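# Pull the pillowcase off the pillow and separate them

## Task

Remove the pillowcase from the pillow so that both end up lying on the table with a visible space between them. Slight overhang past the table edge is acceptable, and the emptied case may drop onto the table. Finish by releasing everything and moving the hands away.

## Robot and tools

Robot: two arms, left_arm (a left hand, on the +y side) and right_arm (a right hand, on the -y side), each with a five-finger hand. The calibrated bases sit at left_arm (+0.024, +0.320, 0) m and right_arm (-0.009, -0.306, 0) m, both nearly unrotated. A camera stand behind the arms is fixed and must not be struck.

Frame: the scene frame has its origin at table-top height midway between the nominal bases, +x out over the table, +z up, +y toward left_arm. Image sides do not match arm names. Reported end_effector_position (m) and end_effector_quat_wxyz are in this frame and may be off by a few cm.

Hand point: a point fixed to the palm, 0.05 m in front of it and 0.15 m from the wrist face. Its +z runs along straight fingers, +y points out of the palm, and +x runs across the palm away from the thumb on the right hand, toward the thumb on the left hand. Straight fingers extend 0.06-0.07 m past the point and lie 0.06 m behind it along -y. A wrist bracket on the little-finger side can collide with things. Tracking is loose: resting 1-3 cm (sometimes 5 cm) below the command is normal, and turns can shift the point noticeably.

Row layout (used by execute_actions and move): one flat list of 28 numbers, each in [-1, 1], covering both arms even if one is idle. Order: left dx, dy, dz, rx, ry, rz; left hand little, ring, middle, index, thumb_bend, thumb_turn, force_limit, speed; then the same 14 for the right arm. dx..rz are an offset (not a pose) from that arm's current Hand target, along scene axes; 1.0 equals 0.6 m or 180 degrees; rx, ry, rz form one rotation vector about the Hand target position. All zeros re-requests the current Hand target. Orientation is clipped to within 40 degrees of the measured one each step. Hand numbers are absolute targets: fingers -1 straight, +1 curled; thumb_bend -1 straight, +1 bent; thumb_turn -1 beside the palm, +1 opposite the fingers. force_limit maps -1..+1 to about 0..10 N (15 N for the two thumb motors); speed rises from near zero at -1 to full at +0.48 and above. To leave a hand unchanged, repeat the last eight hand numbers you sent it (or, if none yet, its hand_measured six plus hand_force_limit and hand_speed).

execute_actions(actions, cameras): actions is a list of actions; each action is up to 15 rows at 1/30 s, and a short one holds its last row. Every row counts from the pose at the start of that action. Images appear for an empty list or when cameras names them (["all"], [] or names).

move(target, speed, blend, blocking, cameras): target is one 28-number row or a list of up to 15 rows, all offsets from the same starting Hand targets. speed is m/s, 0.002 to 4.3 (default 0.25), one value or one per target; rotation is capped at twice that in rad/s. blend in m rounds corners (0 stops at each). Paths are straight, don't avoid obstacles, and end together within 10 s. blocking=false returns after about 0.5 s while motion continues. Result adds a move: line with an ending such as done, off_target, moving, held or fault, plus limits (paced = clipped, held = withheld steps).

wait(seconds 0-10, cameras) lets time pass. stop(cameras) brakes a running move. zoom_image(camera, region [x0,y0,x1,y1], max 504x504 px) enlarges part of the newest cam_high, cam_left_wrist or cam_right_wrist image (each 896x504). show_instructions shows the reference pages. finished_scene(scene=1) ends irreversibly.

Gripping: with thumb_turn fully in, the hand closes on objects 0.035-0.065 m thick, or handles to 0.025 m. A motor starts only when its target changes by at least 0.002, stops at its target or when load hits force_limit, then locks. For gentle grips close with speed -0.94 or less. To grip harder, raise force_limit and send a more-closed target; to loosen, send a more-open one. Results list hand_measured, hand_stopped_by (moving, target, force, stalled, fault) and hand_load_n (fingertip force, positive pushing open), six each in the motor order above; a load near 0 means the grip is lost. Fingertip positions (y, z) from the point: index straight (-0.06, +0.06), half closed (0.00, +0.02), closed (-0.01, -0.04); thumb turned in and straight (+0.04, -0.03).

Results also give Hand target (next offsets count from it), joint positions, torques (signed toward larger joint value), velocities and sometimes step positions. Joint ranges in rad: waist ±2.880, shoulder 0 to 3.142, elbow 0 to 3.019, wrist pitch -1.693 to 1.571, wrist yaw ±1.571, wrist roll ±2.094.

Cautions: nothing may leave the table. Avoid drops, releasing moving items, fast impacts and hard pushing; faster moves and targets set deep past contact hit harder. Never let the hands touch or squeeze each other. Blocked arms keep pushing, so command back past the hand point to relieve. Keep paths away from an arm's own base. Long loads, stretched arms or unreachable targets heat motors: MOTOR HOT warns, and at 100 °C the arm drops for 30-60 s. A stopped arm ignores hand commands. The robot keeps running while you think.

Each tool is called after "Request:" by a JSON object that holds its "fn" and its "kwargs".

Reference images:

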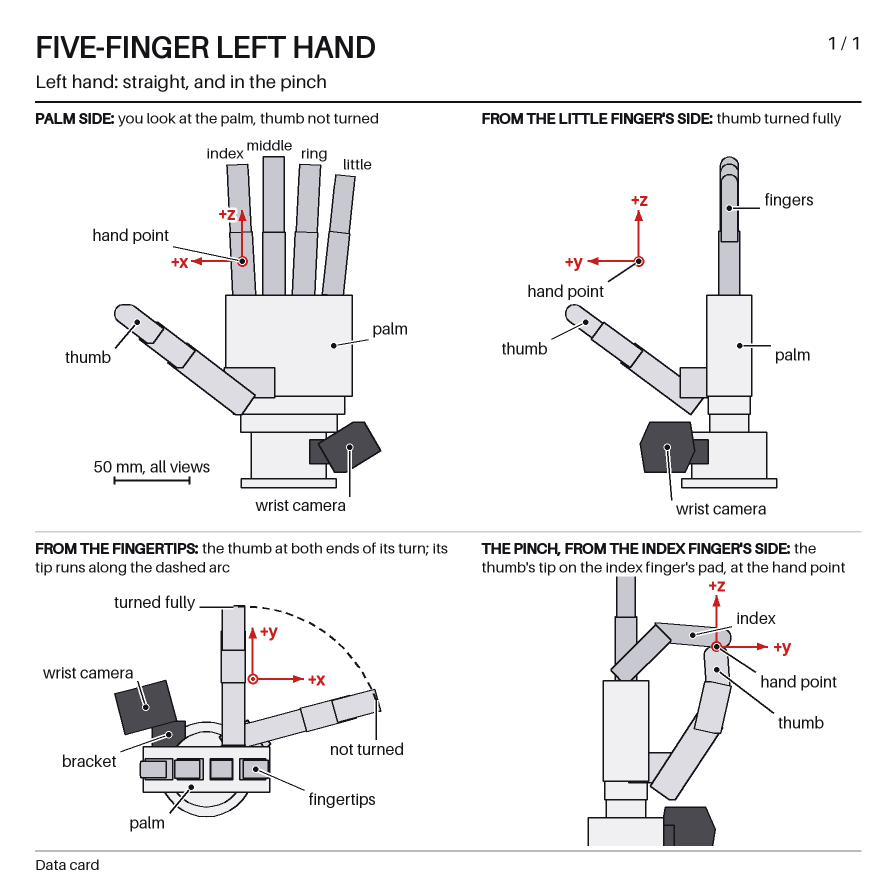

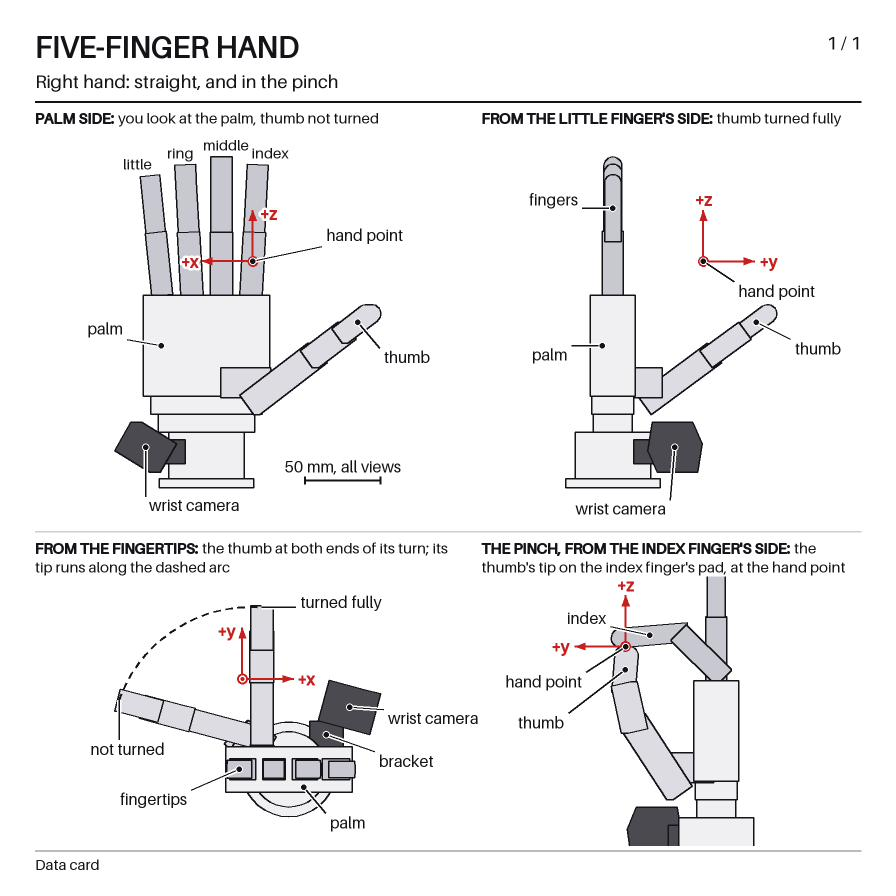

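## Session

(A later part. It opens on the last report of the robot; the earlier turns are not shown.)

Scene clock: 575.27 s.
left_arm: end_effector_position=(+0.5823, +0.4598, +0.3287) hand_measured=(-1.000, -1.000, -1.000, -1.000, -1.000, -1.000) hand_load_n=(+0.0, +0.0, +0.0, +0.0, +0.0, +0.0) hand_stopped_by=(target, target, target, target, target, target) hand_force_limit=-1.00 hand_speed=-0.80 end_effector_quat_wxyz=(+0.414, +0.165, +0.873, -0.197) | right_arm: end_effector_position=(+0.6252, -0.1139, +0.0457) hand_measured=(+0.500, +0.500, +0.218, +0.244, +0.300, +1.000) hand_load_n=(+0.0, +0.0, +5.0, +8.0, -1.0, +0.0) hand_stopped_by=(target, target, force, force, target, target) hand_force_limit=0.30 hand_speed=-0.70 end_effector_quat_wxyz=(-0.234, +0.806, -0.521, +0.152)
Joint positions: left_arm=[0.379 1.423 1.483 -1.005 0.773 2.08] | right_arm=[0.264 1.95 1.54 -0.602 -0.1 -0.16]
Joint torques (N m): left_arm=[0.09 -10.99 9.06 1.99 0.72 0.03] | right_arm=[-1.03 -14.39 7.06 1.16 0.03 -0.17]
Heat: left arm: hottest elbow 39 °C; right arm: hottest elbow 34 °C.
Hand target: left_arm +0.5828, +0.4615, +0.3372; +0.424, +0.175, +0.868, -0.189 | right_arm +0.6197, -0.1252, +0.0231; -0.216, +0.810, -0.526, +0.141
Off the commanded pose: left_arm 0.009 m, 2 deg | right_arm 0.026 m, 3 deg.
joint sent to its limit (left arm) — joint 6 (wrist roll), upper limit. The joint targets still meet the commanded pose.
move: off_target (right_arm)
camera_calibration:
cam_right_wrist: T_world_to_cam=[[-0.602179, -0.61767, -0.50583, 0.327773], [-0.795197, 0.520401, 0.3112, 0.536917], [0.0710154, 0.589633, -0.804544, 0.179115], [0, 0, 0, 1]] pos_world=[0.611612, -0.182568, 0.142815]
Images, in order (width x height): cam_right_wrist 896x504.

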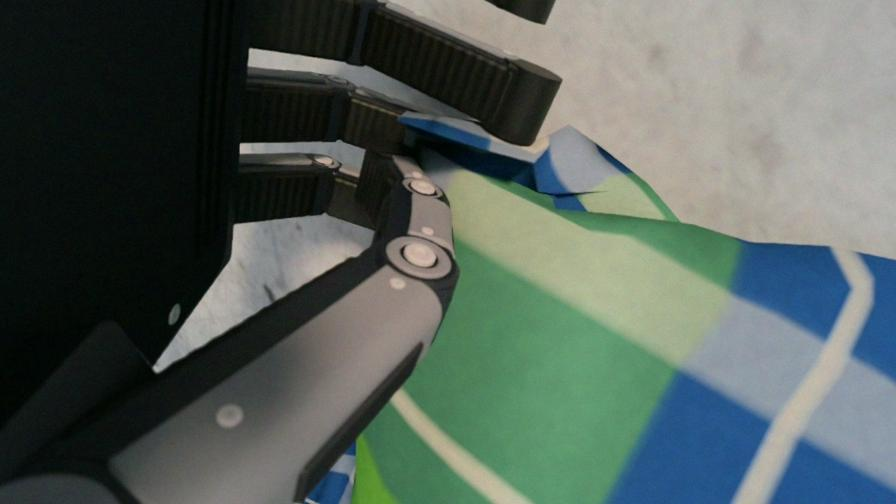

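Request:
{"fn": "move", "kwargs": {"target": [0, 0, 0, 0, 0, 0, -1, -1, -1, -1, -1, -1, -1, -0.8, -0.03, 0.04, 0.3, 0,0,0, 0.5, 0.5, 0.5, 0.5, 0.3, 1, 0.3, -0.7], "cameras": ["cam_high", "cam_right_wrist"], "speed": [0.1]}}

Scene clock: 582.57 s.
left_arm: end_effector_position=(+0.5823, +0.4598, +0.3287) hand_measured=(-1.000, -1.000, -1.000, -1.000, -1.000, -1.000) hand_load_n=(+0.0, +0.0, +0.0, -0.5, +0.0, +0.0) hand_stopped_by=(target, target, target, target, target, target) hand_force_limit=-1.00 hand_speed=-0.80 end_effector_quat_wxyz=(+0.414, +0.165, +0.873, -0.197) | right_arm: end_effector_position=(+0.5835, -0.1131, +0.1562) hand_measured=(+0.500, +0.500, +0.218, +0.244, +0.300, +1.000) hand_load_n=(+0.0, +0.0, +4.5, +8.5, -1.0, -0.5) hand_stopped_by=(target, target, force, force, target, target) hand_force_limit=0.30 hand_speed=-0.70 end_effector_quat_wxyz=(-0.184, +0.819, -0.531, +0.113)
Joint positions: left_arm=[0.379 1.423 1.483 -1.005 0.773 2.08] | right_arm=[0.286 1.849 1.714 -1.008 -0.078 -0.146]
Joint torques (N m): left_arm=[0.15 -11.05 9.06 1.98 0.72 0.03] | right_arm=[0.73 -18.49 12.9 0.73 0.05 -0.04]
Heat: left arm: hottest elbow 39 °C; right arm: hottest elbow 35 °C.
Hand target: left_arm +0.5828, +0.4615, +0.3372; +0.424, +0.175, +0.868, -0.189 | right_arm +0.6016, -0.1011, +0.2029; -0.216, +0.811, -0.526, +0.140
Off the commanded pose: left_arm 0.009 m, 2 deg | right_arm 0.052 m, 5 deg.
joint sent to its limit (left arm) — joint 6 (wrist roll), upper limit. The joint targets still meet the commanded pose.
move: off_target (right_arm)
camera_calibration:
cam_right_wrist: T_world_to_cam=[[-0.658551, -0.637509, -0.399866, 0.373181], [-0.751924, 0.536016, 0.383793, 0.434153], [-0.0303368, 0.553416, -0.832352, 0.329979], [0, 0, 0, 1]] pos_world=[0.582219, -0.177423, 0.257256]
Images, in order (width x height): cam_high 896x504, cam_right_wrist 896x504.

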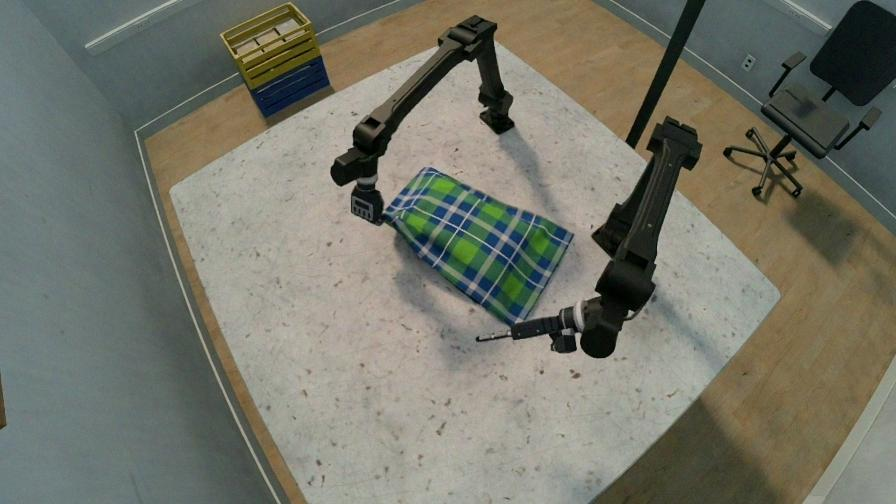

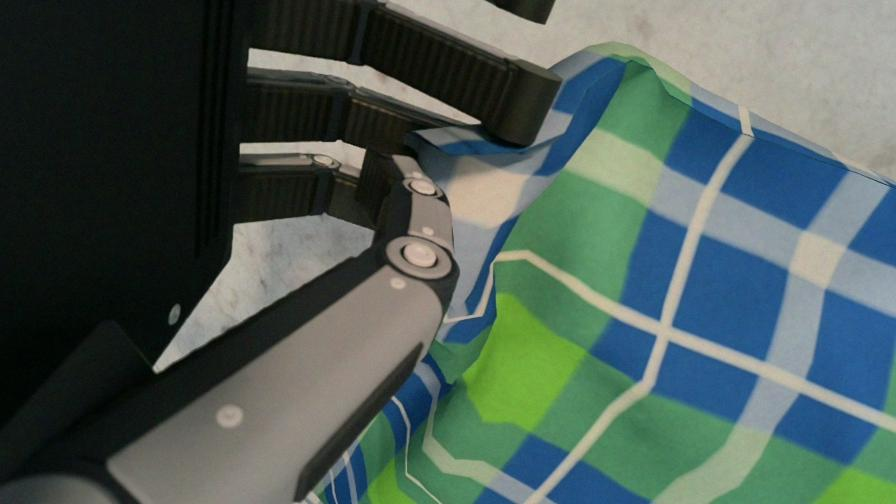

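Request:
{"fn": "move", "kwargs": {"target": [-0.25, 0.2, 0.05, 0, 0, 0, -1, -1, -1, -1, -1, -1, -1, -0.8, -0.17, 0.085, 0.5, 0,0,0, 0.5, 0.5, 0.5, 0.5, 0.3, 1, 0.3, -0.7], "cameras": ["cam_high", "cam_right_wrist"], "speed": [0.12]}}

Scene clock: 599.90 s.
left_arm: end_effector_position=(+0.4366, +0.5807, +0.3632) hand_measured=(-1.000, -1.000, -1.000, -1.000, -1.000, -1.000) hand_load_n=(+0.0, +0.0, +0.0, +0.0, +0.0, +0.0) hand_stopped_by=(target, target, target, target, target, target) hand_force_limit=-1.00 hand_speed=-0.80 end_effector_quat_wxyz=(+0.484, +0.021, +0.862, -0.149) | right_arm: end_effector_position=(+0.5027, -0.0562, +0.4691) hand_measured=(+0.500, +0.500, +0.218, +0.244, +0.300, +1.000) hand_load_n=(+0.0, +0.0, +4.5, +11.0, -1.0, -0.5) hand_stopped_by=(target, target, force, force, target, target) hand_force_limit=0.30 hand_speed=-0.70 end_effector_quat_wxyz=(-0.238, +0.805, -0.521, +0.155)
Joint positions: left_arm=[0.774 1.184 1.314 -1.035 0.902 2.08] | right_arm=[0.429 1.823 2.525 -1.698 -0.011 -0.019]
Joint torques (N m): left_arm=[0.32 -7.3 9.02 1.26 0.79 0.04] | right_arm=[0.62 -15.38 12.1 1.16 0 0.03]
Heat: left arm: hottest elbow 39 °C; right arm: hottest elbow 41 °C.
Hand target: left_arm +0.4328, +0.5816, +0.3672; +0.425, +0.175, +0.868, -0.189 | right_arm +0.4996, -0.0501, +0.5030; -0.216, +0.810, -0.526, +0.140
Off the commanded pose: left_arm 0.006 m, 19 deg | right_arm 0.034 m, 3 deg.
joint sent to its limit (left arm) — joint 6 (wrist roll), upper limit. The joint targets are off in orientation, not in position.
joint sent to its limit (right arm) — joint 4 (wrist pitch), lower limit. The joint targets are off in orientation, not in position.
move: off_target (left_arm, right_arm)
camera_calibration:
cam_right_wrist: T_world_to_cam=[[-0.598788, -0.615006, -0.51305, 0.505668], [-0.797013, 0.520663, 0.306073, 0.281055], [0.0788894, 0.59218, -0.801935, 0.489432], [0, 0, 0, 1]] pos_world=[0.488181, -0.125178, 0.565902]
Images, in order (width x height): cam_high 896x504, cam_right_wrist 896x504.

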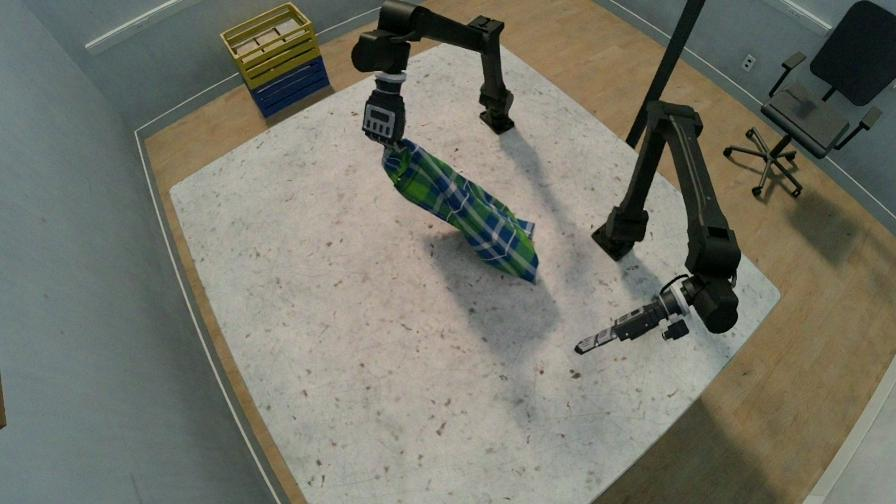

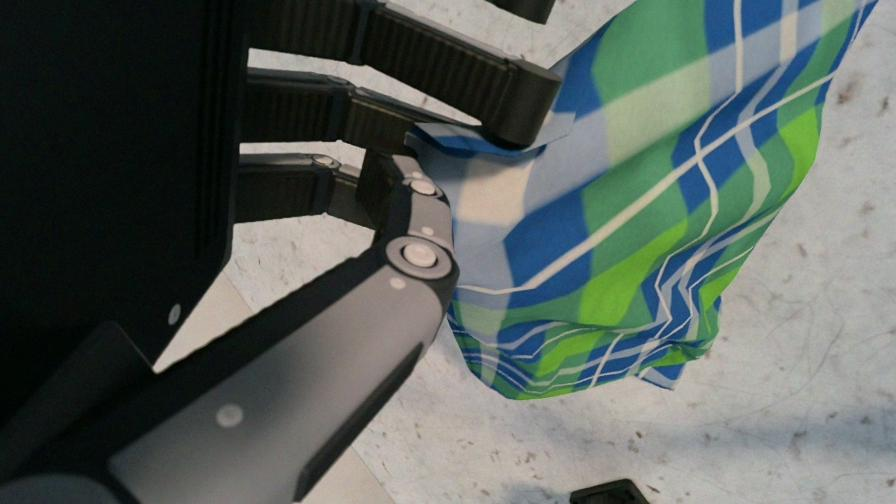

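Request:
{"fn": "zoom_image", "kwargs": {"camera": "cam_high", "region": [350, 100, 580, 300]}}

Scaled by 2.191 from the camera's 896x504 image, which has a finer 1280x720 frame.

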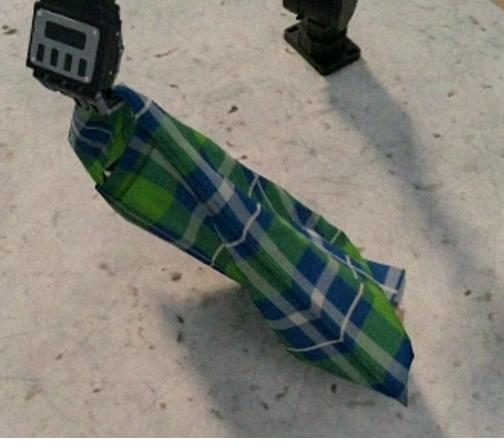

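Request:
{"fn": "move", "kwargs": {"target": [0, 0, 0, 0, 0, 0, -1, -1, -1, -1, -1, -1, -1, -0.8, -0.1, 0.05, 0.3, 0.068,-0.152,0, 0.5, 0.5, 0.5, 0.5, 0.3, 1, 0.3, -0.7], "cameras": ["cam_high", "cam_right_wrist", "cam_left_wrist"], "speed": [0.12]}}

Request:
{"fn": "zoom_image", "kwargs": {"camera": "cam_high", "region": [350, 100, 580, 300]}}

Scene clock: 615.53 s.
left_arm: end_effector_position=(+0.4366, +0.5807, +0.3632) hand_measured=(-1.000, -1.000, -1.000, -1.000, -1.000, -1.000) hand_load_n=(+0.0, +0.0, +0.0, +0.0, +0.0, +0.0) hand_stopped_by=(target, target, target, target, target, target) hand_force_limit=-1.00 hand_speed=-0.80 end_effector_quat_wxyz=(+0.484, +0.021, +0.862, -0.149) | right_arm: end_effector_position=(+0.4458, -0.0247, +0.6646) hand_measured=(+0.500, +0.500, +0.218, +0.244, +0.300, +1.000) hand_load_n=(+0.0, +0.0, +3.0, +7.0, -1.5, -0.5) hand_stopped_by=(target, target, force, force, target, target) hand_force_limit=0.30 hand_speed=-0.70 end_effector_quat_wxyz=(-0.443, +0.711, -0.464, +0.288)
Joint positions: left_arm=[0.774 1.184 1.314 -1.035 0.902 2.08] | right_arm=[0.559 1.757 2.899 -1.602 0.102 0.052]
Joint torques (N m): left_arm=[0.38 -7.3 9.02 1.28 0.78 0.03] | right_arm=[1.08 -10.52 7.15 2.95 0.08 0.02]
Heat: left arm: hottest elbow 40 °C; right arm: hottest elbow 41 °C.
Hand target: left_arm +0.4328, +0.5816, +0.3672; +0.425, +0.175, +0.868, -0.189 | right_arm +0.4396, -0.0200, +0.6829; -0.419, +0.727, -0.472, +0.271
Off the commanded pose: left_arm 0.006 m, 19 deg | right_arm 0.020 m, 4 deg.
elbow stopped short (right arm): the move would have taken joint 3 (elbow) straighter than the controller allows.
joint sent to its limit (left arm) — joint 6 (wrist roll), upper limit. The joint targets are off in orientation, not in position.
move: off_target (left_arm, right_arm)
camera_calibration:
cam_left_wrist: T_world_to_cam=[[-0.294454, -0.955612, 0.0101621, 0.679492], [-0.843234, 0.254794, -0.473325, 0.386594], [0.449726, -0.147942, -0.880829, 0.321574], [0, 0, 0, 1]] pos_world=[0.381448, 0.598403, 0.459331]
cam_right_wrist: T_world_to_cam=[[-0.259566, -0.457886, -0.850274, 0.668089], [-0.870756, 0.491715, 0.00102242, 0.394354], [0.417624, 0.740647, -0.526339, 0.301568], [0, 0, 0, 1]] pos_world=[0.390857, -0.111356, 0.726383]

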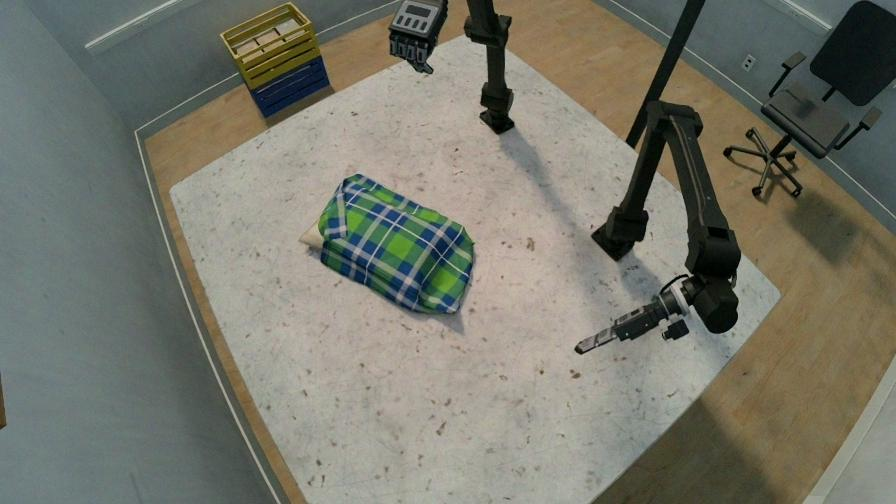

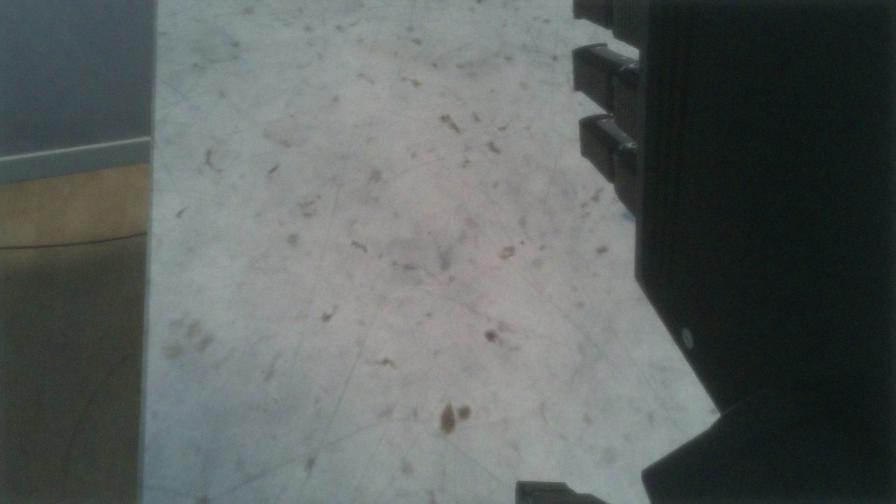

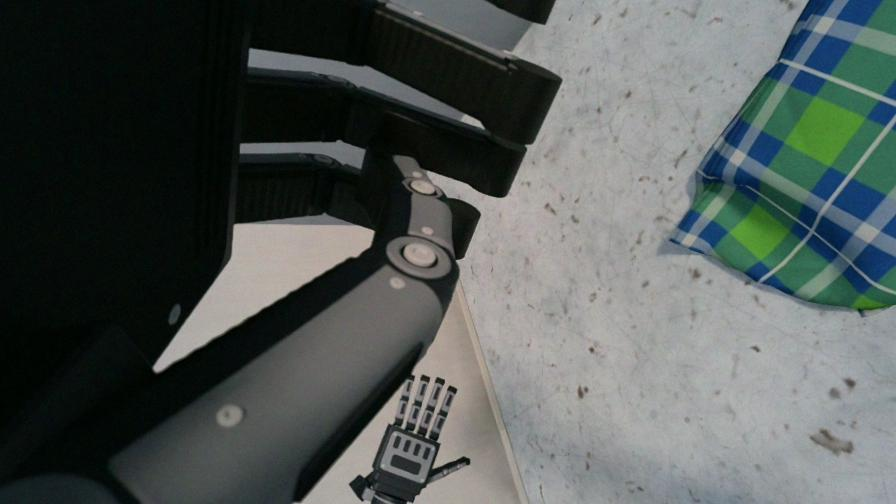

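Scaled by 2.191 from the camera's 896x504 image, which has a finer 1280x720 frame.

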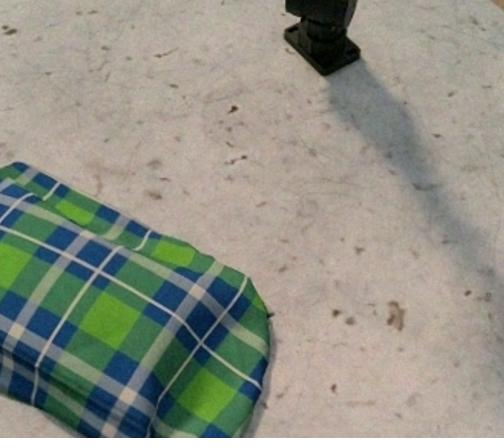

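Request:
{"fn": "zoom_image", "kwargs": {"camera": "cam_high", "region": [280, 150, 500, 340]}}

Scaled by 2.291 from the camera's 896x504 image, which has a finer 1280x720 frame.

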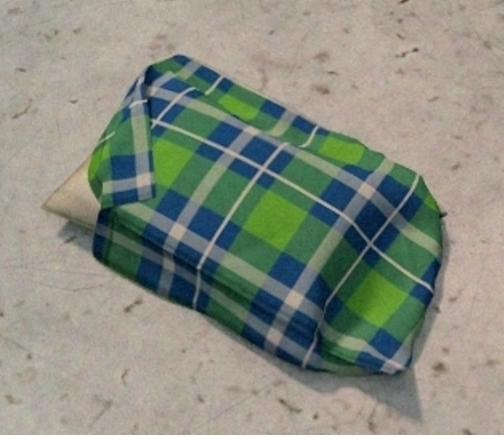

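Request:
{"fn": "move", "kwargs": {"target": [[0.03, -0.22, 0.05, -0.331,0.1594,0.6348, -0.5, -0.5, -0.5, -0.5, -1, 1, 0, 0, 0.017, -0.5, -0.2, -0.068,0.152,0, -0.5, -0.5, -0.5, -0.5, -1, 1, 0, 0],[0.112, -0.686, -0.162, -0.331,0.1594,0.6348, -0.5, -0.5, -0.5, -0.5, -1, 1, 0, 0, 0.017, -0.717, -0.39, -0.068,0.152,0, -0.5, -0.5, -0.5, -0.5, -1, 1, 0, 0]], "cameras": ["cam_high", "cam_right_wrist", "cam_left_wrist"], "speed": [0.4, 0.3]}}

Scene clock: 684.83 s.
left_arm: end_effector_position=(+0.4914, +0.1715, +0.2670) hand_measured=(-0.500, -0.500, -0.500, -0.500, -1.000, +1.000) hand_load_n=(+0.0, +0.0, +0.0, +0.0, +0.0, +0.0) hand_stopped_by=(target, target, target, target, target, target) hand_force_limit=0.00 hand_speed=0.00 end_effector_quat_wxyz=(-0.219, +0.824, -0.507, +0.126) | right_arm: end_effector_position=(+0.4483, -0.4445, +0.4594) hand_measured=(-0.500, -0.500, -0.500, -0.500, -1.000, +1.000) hand_load_n=(+0.0, +0.0, +0.0, +0.0, +0.0, +0.5) hand_stopped_by=(target, target, target, target, target, target) hand_force_limit=0.00 hand_speed=0.00 end_effector_quat_wxyz=(-0.230, +0.799, -0.524, +0.184)
Joint positions: left_arm=[-0.348 1.423 1.476 -1.261 -0.368 -0.728] | right_arm=[-0.383 1.592 2.185 -1.694 -0.383 -0.729]
Joint torques (N m): left_arm=[0.03 -9 10.13 1.44 -0.52 -0.29] | right_arm=[-0.85 -10.17 6.58 1.02 -0.21 -0.18]
Heat: left arm: hottest elbow 41 °C; right arm: hottest elbow 37 °C.
Hand target: left_arm +0.4999, +0.1697, +0.2701; -0.221, +0.828, -0.498, +0.134 | right_arm +0.4498, -0.4503, +0.4490; -0.216, +0.810, -0.526, +0.141
Off the commanded pose: left_arm 0.009 m, 1 deg | right_arm 0.012 m, 5 deg.
joint sent to its limit (right arm) — joint 4 (wrist pitch), lower limit. The joint targets are off in orientation, not in position.
move: off_target (right_arm)
camera_calibration:
cam_left_wrist: T_world_to_cam=[[0.876591, 0.157063, 0.454885, -0.579472], [-0.0186655, -0.933433, 0.358266, 0.0680058], [0.480875, -0.322543, -0.815307, 0.148717], [0, 0, 0, 1]] pos_world=[0.437715, 0.20246, 0.360479]
cam_right_wrist: T_world_to_cam=[[-0.595136, -0.619538, -0.511846, 0.225155], [-0.793598, 0.553382, 0.252924, 0.480351], [0.12655, 0.556724, -0.821001, 0.687603], [0, 0, 0, 1]] pos_world=[0.428188, -0.509131, 0.558275]

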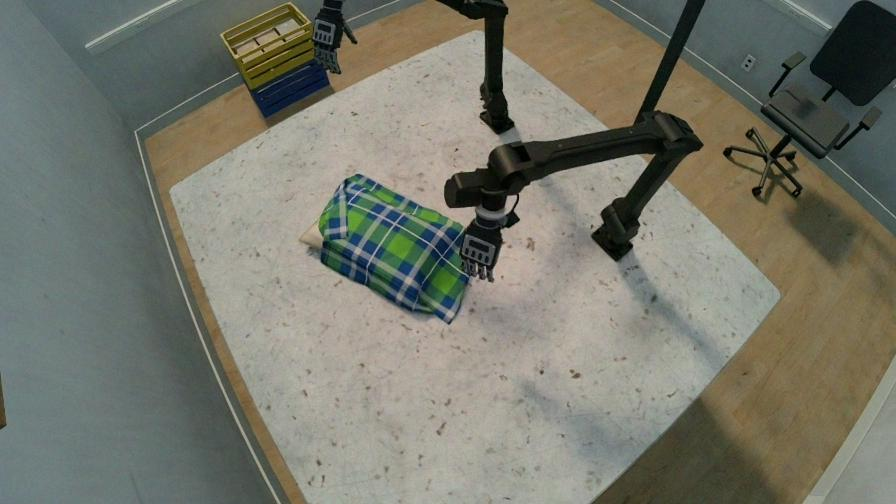

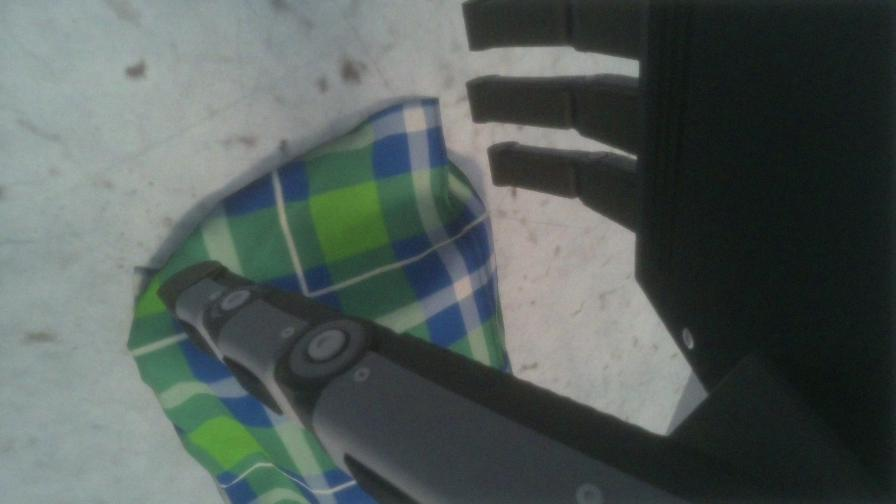

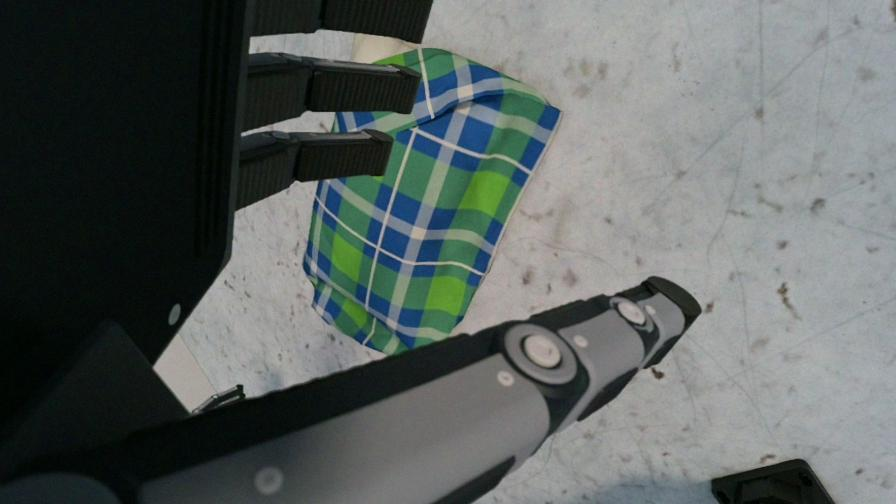

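Request:
{"fn": "zoom_image", "kwargs": {"camera": "cam_left_wrist", "region": [100, 70, 600, 400]}}

Request:
{"fn": "zoom_image", "kwargs": {"camera": "cam_right_wrist", "region": [290, 20, 600, 370]}}

Request:
{"fn": "zoom_image", "kwargs": {"camera": "cam_high", "region": [290, 150, 510, 340]}}

Scaled by 1.008 from the camera's 896x504 image, which has a finer 1280x720 frame.

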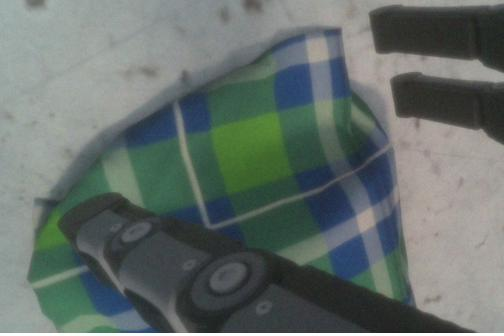

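Scaled by 1.440 from the camera's 896x504 image, which has a finer 1280x720 frame.

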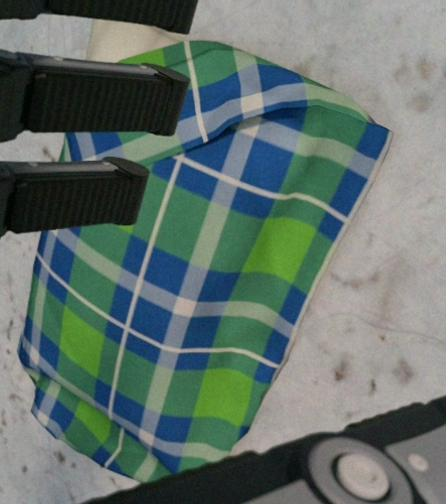

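Scaled by 2.291 from the camera's 896x504 image, which has a finer 1280x720 frame.

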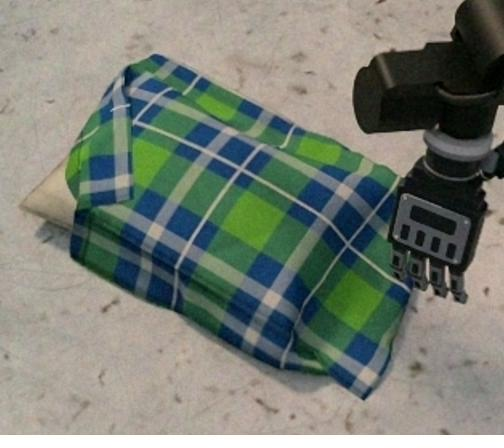

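Request:
{"fn": "move", "kwargs": {"target": [0.18, 0.0, -0.267, 0,0,0, -0.5, -0.5, -0.5, -0.5, -1, 1, 0, 0, 0,0,0,0,0,0, -0.5, -0.5, -0.5, -0.5, -1, 1, 0, 0], "cameras": ["cam_left_wrist","cam_high"], "speed": [0.2]}}

Scene clock: 727.33 s.
left_arm: end_effector_position=(+0.5963, +0.1692, +0.1065) hand_measured=(-0.500, -0.500, -0.500, -0.500, -1.000, +1.000) hand_load_n=(+0.0, +0.0, +0.0, +0.0, +0.0, +0.0) hand_stopped_by=(target, target, target, target, target, target) hand_force_limit=0.00 hand_speed=0.00 end_effector_quat_wxyz=(-0.219, +0.831, -0.496, +0.126) | right_arm: end_effector_position=(+0.4483, -0.4446, +0.4594) hand_measured=(-0.500, -0.500, -0.500, -0.500, -1.000, +1.000) hand_load_n=(+0.0, +0.0, +0.0, +0.0, +0.0, +0.0) hand_stopped_by=(target, target, target, target, target, target) hand_force_limit=0.00 hand_speed=0.00 end_effector_quat_wxyz=(-0.230, +0.799, -0.524, +0.184)
Joint positions: left_arm=[-0.29 1.735 1.42 -0.878 -0.351 -0.698] | right_arm=[-0.383 1.592 2.185 -1.694 -0.383 -0.73]
Joint torques (N m): left_arm=[0.32 -12.92 10.43 1.61 -0.22 0.01] | right_arm=[-0.56 -10.64 6.31 0.94 -0.17 -0.26]
Heat: left arm: hottest elbow 43 °C; right arm: hottest elbow 36 °C.
Hand target: left_arm +0.6080, +0.1698, +0.1099; -0.221, +0.828, -0.498, +0.134 | right_arm +0.4498, -0.4503, +0.4490; -0.216, +0.810, -0.526, +0.141
Off the commanded pose: left_arm 0.012 m, 1 deg | right_arm 0.012 m, 5 deg.
joint sent to its limit (right arm) — joint 4 (wrist pitch), lower limit. The joint targets are off in orientation, not in position.
move: off_target (left_arm, right_arm)
camera_calibration:
cam_left_wrist: T_world_to_cam=[[0.871533, 0.182288, 0.455193, -0.599451], [0.00458218, -0.931316, 0.364184, 0.110444], [0.490315, -0.315312, -0.812508, -0.0404338], [0, 0, 0, 1]] pos_world=[0.541761, 0.199381, 0.199791]
Images, in order (width x height): cam_high 896x504, cam_left_wrist 896x504.

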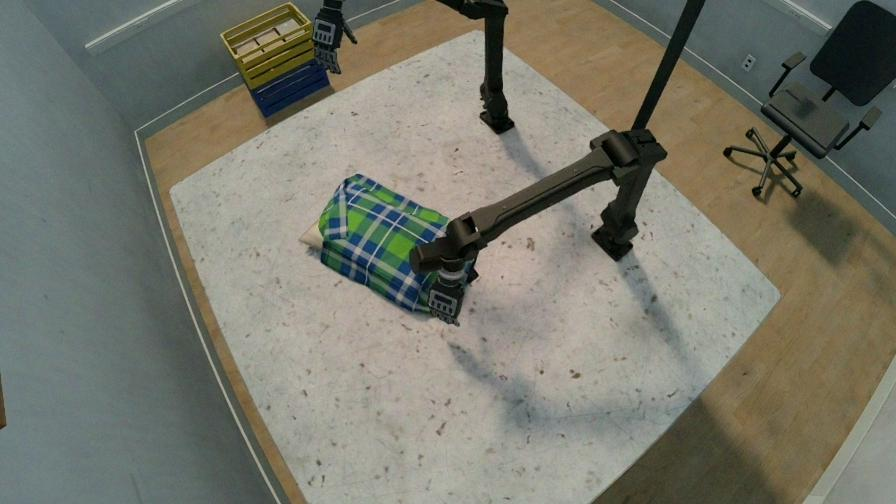

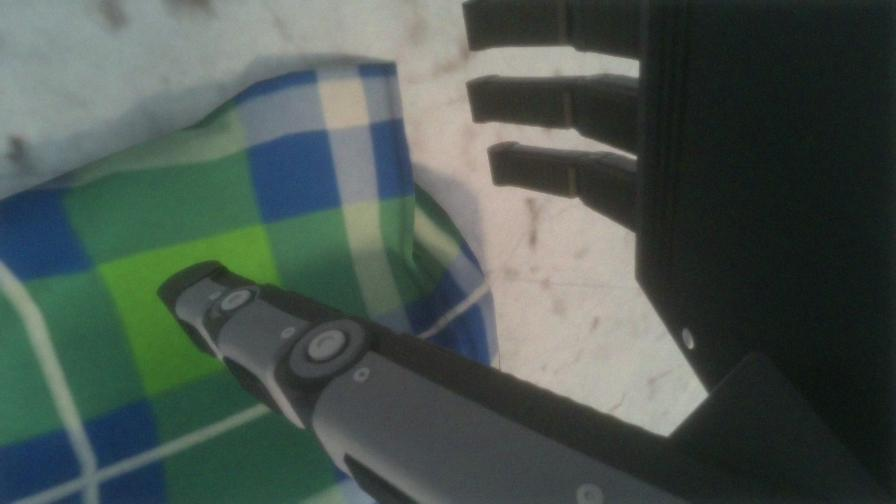

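Request:
{"fn": "move", "kwargs": {"target": [[-0.018, 0.02, 0, 0,0,0, -0.5, -0.5, -0.5, -0.5, -1, 1, 0, 0, 0,0,0,0,0,0, -0.5, -0.5, -0.5, -0.5, -1, 1, 0, 0],[-0.018, 0.02, -0.09, 0,0,0, -0.5, -0.5, -0.5, -0.5, -1, 1, 0, 0, 0,0,0,0,0,0, -0.5, -0.5, -0.5, -0.5, -1, 1, 0, 0]], "cameras": ["cam_left_wrist"], "speed": [0.1]}}

speed must be one number or one for each of the 2 targets, got a list of 1; nothing of the call was run

Request:
{"fn": "move", "kwargs": {"target": [[-0.018, 0.02, 0, 0,0,0, -0.5, -0.5, -0.5, -0.5, -1, 1, 0, 0, 0,0,0,0,0,0, -0.5, -0.5, -0.5, -0.5, -1, 1, 0, 0],[-0.018, 0.02, -0.09, 0,0,0, -0.5, -0.5, -0.5, -0.5, -1, 1, 0, 0, 0,0,0,0,0,0, -0.5, -0.5, -0.5, -0.5, -1, 1, 0, 0]], "cameras": ["cam_left_wrist"], "speed": 0.1}}

Scene clock: 764.53 s.
left_arm: end_effector_position=(+0.5950, +0.1786, +0.0671) hand_measured=(-0.500, -0.500, -0.500, -0.500, -1.000, +1.000) hand_load_n=(+0.0, +0.0, +0.0, +0.0, +0.0, +0.0) hand_stopped_by=(target, target, target, target, target, target) hand_force_limit=0.00 hand_speed=0.00 end_effector_quat_wxyz=(-0.222, +0.830, -0.492, +0.140) | right_arm: end_effector_position=(+0.4483, -0.4446, +0.4594) hand_measured=(-0.500, -0.500, -0.500, -0.500, -1.000, +1.000) hand_load_n=(+0.0, +0.0, +0.0, +0.0, +0.0, +0.0) hand_stopped_by=(target, target, target, target, target, target) hand_force_limit=0.00 hand_speed=0.00 end_effector_quat_wxyz=(-0.230, +0.799, -0.524, +0.184)
Joint positions: left_arm=[-0.273 1.746 1.316 -0.728 -0.344 -0.682] | right_arm=[-0.383 1.592 2.185 -1.694 -0.383 -0.73]
Joint torques (N m): left_arm=[0.32 -12.1 8.17 1.61 -0.2 0.02] | right_arm=[-1.38 -10.81 6.42 0.7 -0.21 -0.25]
Heat: left arm: hottest elbow 44 °C; right arm: hottest elbow 36 °C.
Hand target: left_arm +0.5971, +0.1819, +0.0559; -0.221, +0.828, -0.498, +0.134 | right_arm +0.4498, -0.4503, +0.4490; -0.216, +0.810, -0.526, +0.141
Off the commanded pose: left_arm 0.012 m, 1 deg | right_arm 0.012 m, 5 deg.
joint sent to its limit (right arm) — joint 4 (wrist pitch), lower limit. The joint targets are off in orientation, not in position.
move: off_target (left_arm, right_arm)
camera_calibration:
cam_left_wrist: T_world_to_cam=[[0.858034, 0.185989, 0.478733, -0.576146], [-0.00612134, -0.928357, 0.37164, 0.13895], [0.513556, -0.321811, -0.795423, -0.0826351], [0, 0, 0, 1]] pos_world=[0.537641, 0.209559, 0.158451]
Images, in order (width x height): cam_left_wrist 896x504.

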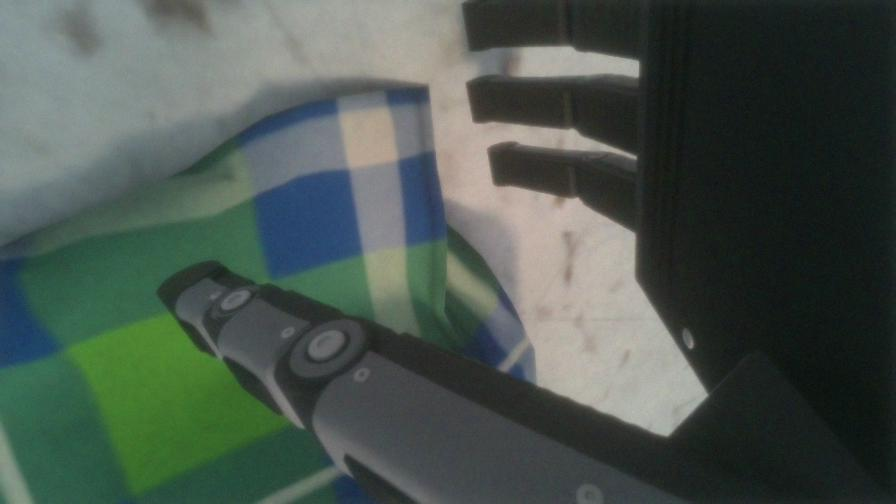

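Request:
{"fn": "move", "kwargs": {"target": [[-0.01, -0.02, 0, 0,0,0, -0.5, -0.5, -0.5, -0.5, -1, 1, 0, 0, 0,0,0,0,0,0, -0.5, -0.5, -0.5, -0.5, -1, 1, 0, 0],[-0.01, -0.02, -0.04, 0,0,0, -0.5, -0.5, -0.5, -0.5, -1, 1, 0, 0, 0,0,0,0,0,0, -0.5, -0.5, -0.5, -0.5, -1, 1, 0, 0]], "cameras": ["cam_left_wrist"], "speed": 0.1}}

Scene clock: 780.77 s.
left_arm: end_effector_position=(+0.5926, +0.1733, +0.0506) hand_measured=(-0.500, -0.500, -0.500, -0.500, -1.000, +1.000) hand_load_n=(+0.0, +0.0, -1.0, +0.0, +0.0, +0.0) hand_stopped_by=(target, target, target, target, target, target) hand_force_limit=0.00 hand_speed=0.00 end_effector_quat_wxyz=(-0.225, +0.827, -0.495, +0.143) | right_arm: end_effector_position=(+0.4483, -0.4446, +0.4594) hand_measured=(-0.500, -0.500, -0.500, -0.500, -1.000, +1.000) hand_load_n=(+0.0, +0.0, +0.0, +0.0, +0.0, +0.0) hand_stopped_by=(target, target, target, target, target, target) hand_force_limit=0.00 hand_speed=0.00 end_effector_quat_wxyz=(-0.230, +0.799, -0.524, +0.184)
Joint positions: left_arm=[-0.285 1.758 1.284 -0.675 -0.351 -0.682] | right_arm=[-0.383 1.592 2.185 -1.694 -0.383 -0.73]
Joint torques (N m): left_arm=[-0.56 -11.34 7.61 1.65 -0.37 -0.21] | right_arm=[-1.14 -10.29 6.65 0.77 -0.17 -0.28]
Heat: left arm: hottest elbow 41 °C; right arm: hottest elbow 36 °C.
Hand target: left_arm +0.5912, +0.1699, +0.0319; -0.221, +0.828, -0.498, +0.134 | right_arm +0.4498, -0.4503, +0.4490; -0.216, +0.810, -0.526, +0.141
Off the commanded pose: left_arm 0.019 m, 1 deg | right_arm 0.012 m, 5 deg.
joint sent to its limit (right arm) — joint 4 (wrist pitch), lower limit. The joint targets are off in orientation, not in position.
move: off_target (left_arm, right_arm)
camera_calibration:
cam_left_wrist: T_world_to_cam=[[0.855508, 0.176286, 0.486856, -0.562596], [-0.0180435, -0.929538, 0.368284, 0.14762], [0.517475, -0.323855, -0.792047, -0.0983249], [0, 0, 0, 1]] pos_world=[0.53485, 0.204553, 0.141659]
Images, in order (width x height): cam_left_wrist 896x504.

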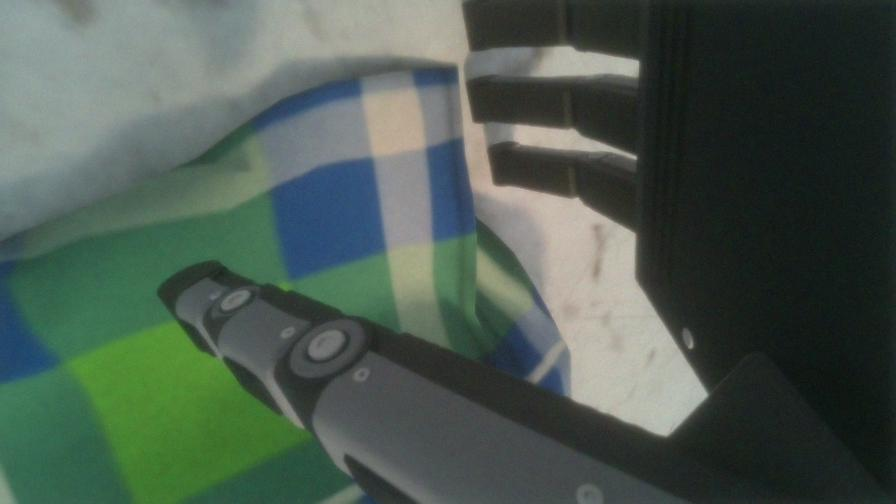

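Request:
{"fn": "move", "kwargs": {"target": [[0.015, -0.005, 0.035, 0,0,0, -0.5, -0.5, -0.5, -0.5, -1, 1, 0, 0, 0,0,0,0,0,0, -0.5, -0.5, -0.5, -0.5, -1, 1, 0, 0],[0.015, -0.005, -0.01, 0,0,0, -0.5, -0.5, -0.5, -0.5, -1, 1, 0, 0, 0,0,0,0,0,0, -0.5, -0.5, -0.5, -0.5, -1, 1, 0, 0]], "cameras": ["cam_left_wrist"], "speed": 0.1}}

Request:
{"fn": "move", "kwargs": {"target": [0, 0, 0, 0,0,0, -0.2, -0.2, -0.2, -0.2, -1, 1, 0, -0.6, 0,0,0,0,0,0, -0.5, -0.5, -0.5, -0.5, -1, 1, 0, 0], "cameras": ["cam_left_wrist"], "speed": 0.1}}

Scene clock: 792.40 s.
left_arm: end_effector_position=(+0.5982, +0.1724, +0.0499) hand_measured=(-0.500, -0.500, -0.500, -0.500, -1.000, +1.000) hand_load_n=(+0.0, +0.0, -2.0, +0.0, +0.0, +0.0) hand_stopped_by=(target, target, target, target, target, target) hand_force_limit=0.00 hand_speed=0.00 end_effector_quat_wxyz=(-0.227, +0.826, -0.495, +0.144) | right_arm: end_effector_position=(+0.4483, -0.4446, +0.4594) hand_measured=(-0.500, -0.500, -0.500, -0.500, -1.000, +1.000) hand_load_n=(+0.0, +0.0, +0.0, +0.0, +0.0, +0.0) hand_stopped_by=(target, target, target, target, target, target) hand_force_limit=0.00 hand_speed=0.00 end_effector_quat_wxyz=(-0.230, +0.799, -0.524, +0.184)
Joint positions: left_arm=[-0.285 1.771 1.298 -0.675 -0.353 -0.682] | right_arm=[-0.383 1.592 2.185 -1.694 -0.383 -0.73]
Joint torques (N m): left_arm=[-0.62 -10.46 8.31 1.84 -0.27 -0.23] | right_arm=[-0.5 -10.81 6.58 1.05 -0.18 -0.29]
Heat: left arm: hottest elbow 40 °C; right arm: hottest elbow 36 °C.
Hand target: left_arm +0.6001, +0.1669, +0.0259; -0.221, +0.828, -0.498, +0.134 | right_arm +0.4498, -0.4503, +0.4490; -0.216, +0.810, -0.526, +0.141
Off the commanded pose: left_arm 0.025 m, 1 deg | right_arm 0.012 m, 5 deg.
joint sent to its limit (right arm) — joint 4 (wrist pitch), lower limit. The joint targets are off in orientation, not in position.
move: off_target (left_arm, right_arm)
camera_calibration:
cam_left_wrist: T_world_to_cam=[[0.853701, 0.176431, 0.489966, -0.565898], [-0.0182224, -0.930164, 0.366691, 0.147383], [0.520445, -0.321973, -0.790867, -0.104272], [0, 0, 0, 1]] pos_world=[0.540061, 0.203359, 0.140762]
Images, in order (width x height): cam_left_wrist 896x504.

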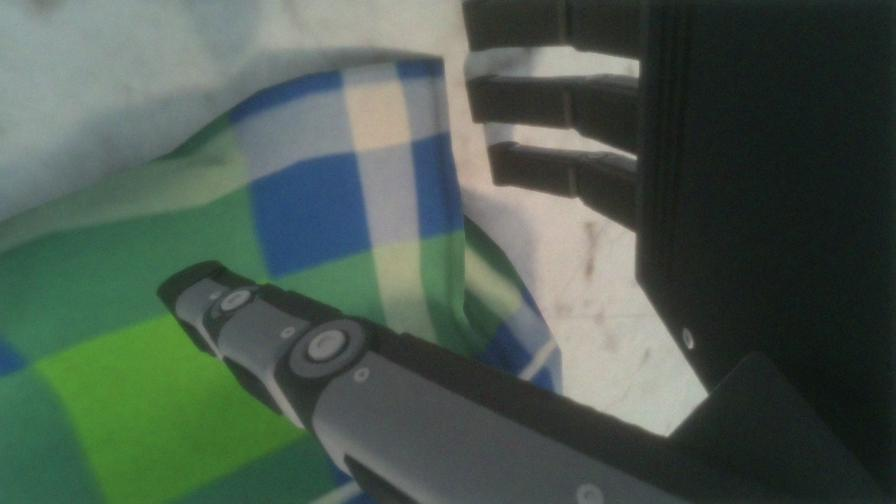

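Scene clock: 792.97 s.
left_arm: end_effector_position=(+0.6007, +0.1721, +0.0441) hand_measured=(-0.200, -0.200, -0.200, -0.200, -1.000, +1.000) hand_load_n=(+0.0, +0.0, -1.5, +0.0, +0.0, +0.0) hand_stopped_by=(target, target, target, target, target, target) hand_force_limit=0.00 hand_speed=-0.60 end_effector_quat_wxyz=(-0.227, +0.827, -0.494, +0.145) | right_arm: end_effector_position=(+0.4483, -0.4446, +0.4594) hand_measured=(-0.500, -0.500, -0.500, -0.500, -1.000, +1.000) hand_load_n=(+0.0, +0.0, +0.0, +0.0, -0.5, +0.0) hand_stopped_by=(target, target, target, target, target, target) hand_force_limit=0.00 hand_speed=0.00 end_effector_quat_wxyz=(-0.230, +0.799, -0.524, +0.184)
Joint positions: left_arm=[-0.285 1.783 1.298 -0.662 -0.354 -0.682] | right_arm=[-0.383 1.592 2.185 -1.694 -0.383 -0.73]
Joint torques (N m): left_arm=[-0.67 -11.28 8.4 1.26 -0.22 -0.22] | right_arm=[0.03 -10.11 6.57 0.88 -0.15 -0.17]
Heat: left arm: hottest elbow 40 °C; right arm: hottest elbow 36 °C.
Hand target: left_arm +0.6000, +0.1668, +0.0257; -0.221, +0.828, -0.498, +0.134 | right_arm +0.4498, -0.4503, +0.4490; -0.216, +0.810, -0.526, +0.141
Off the commanded pose: left_arm 0.019 m, 1 deg | right_arm 0.012 m, 5 deg.
joint sent to its limit (right arm) — joint 4 (wrist pitch), lower limit. The joint targets are off in orientation, not in position.
move: off_target (left_arm, right_arm)
camera_calibration:
cam_left_wrist: T_world_to_cam=[[0.852839, 0.177236, 0.491175, -0.56485], [-0.0177601, -0.930246, 0.366508, 0.14901], [0.521872, -0.321295, -0.790202, -0.111317], [0, 0, 0, 1]] pos_world=[0.542466, 0.202962, 0.134864]
Images, in order (width x height): cam_left_wrist 896x504.

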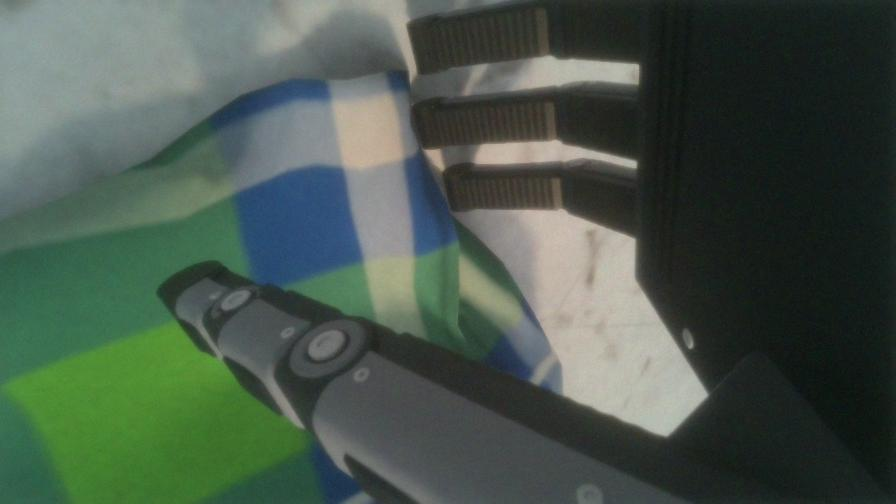

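Request:
{"fn": "zoom_image", "kwargs": {"camera": "cam_left_wrist", "region": [340, 20, 600, 260]}}

Scaled by 1.938 from the camera's 896x504 image, which has a finer 1280x720 frame.

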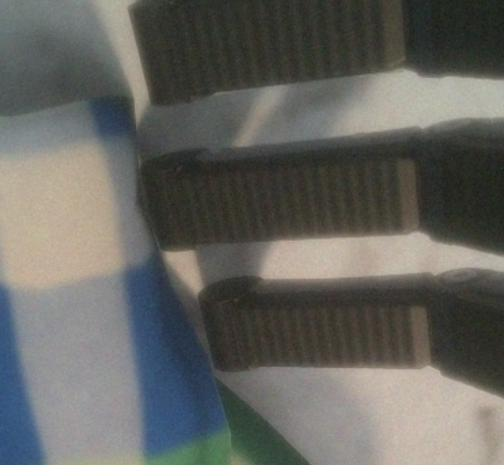

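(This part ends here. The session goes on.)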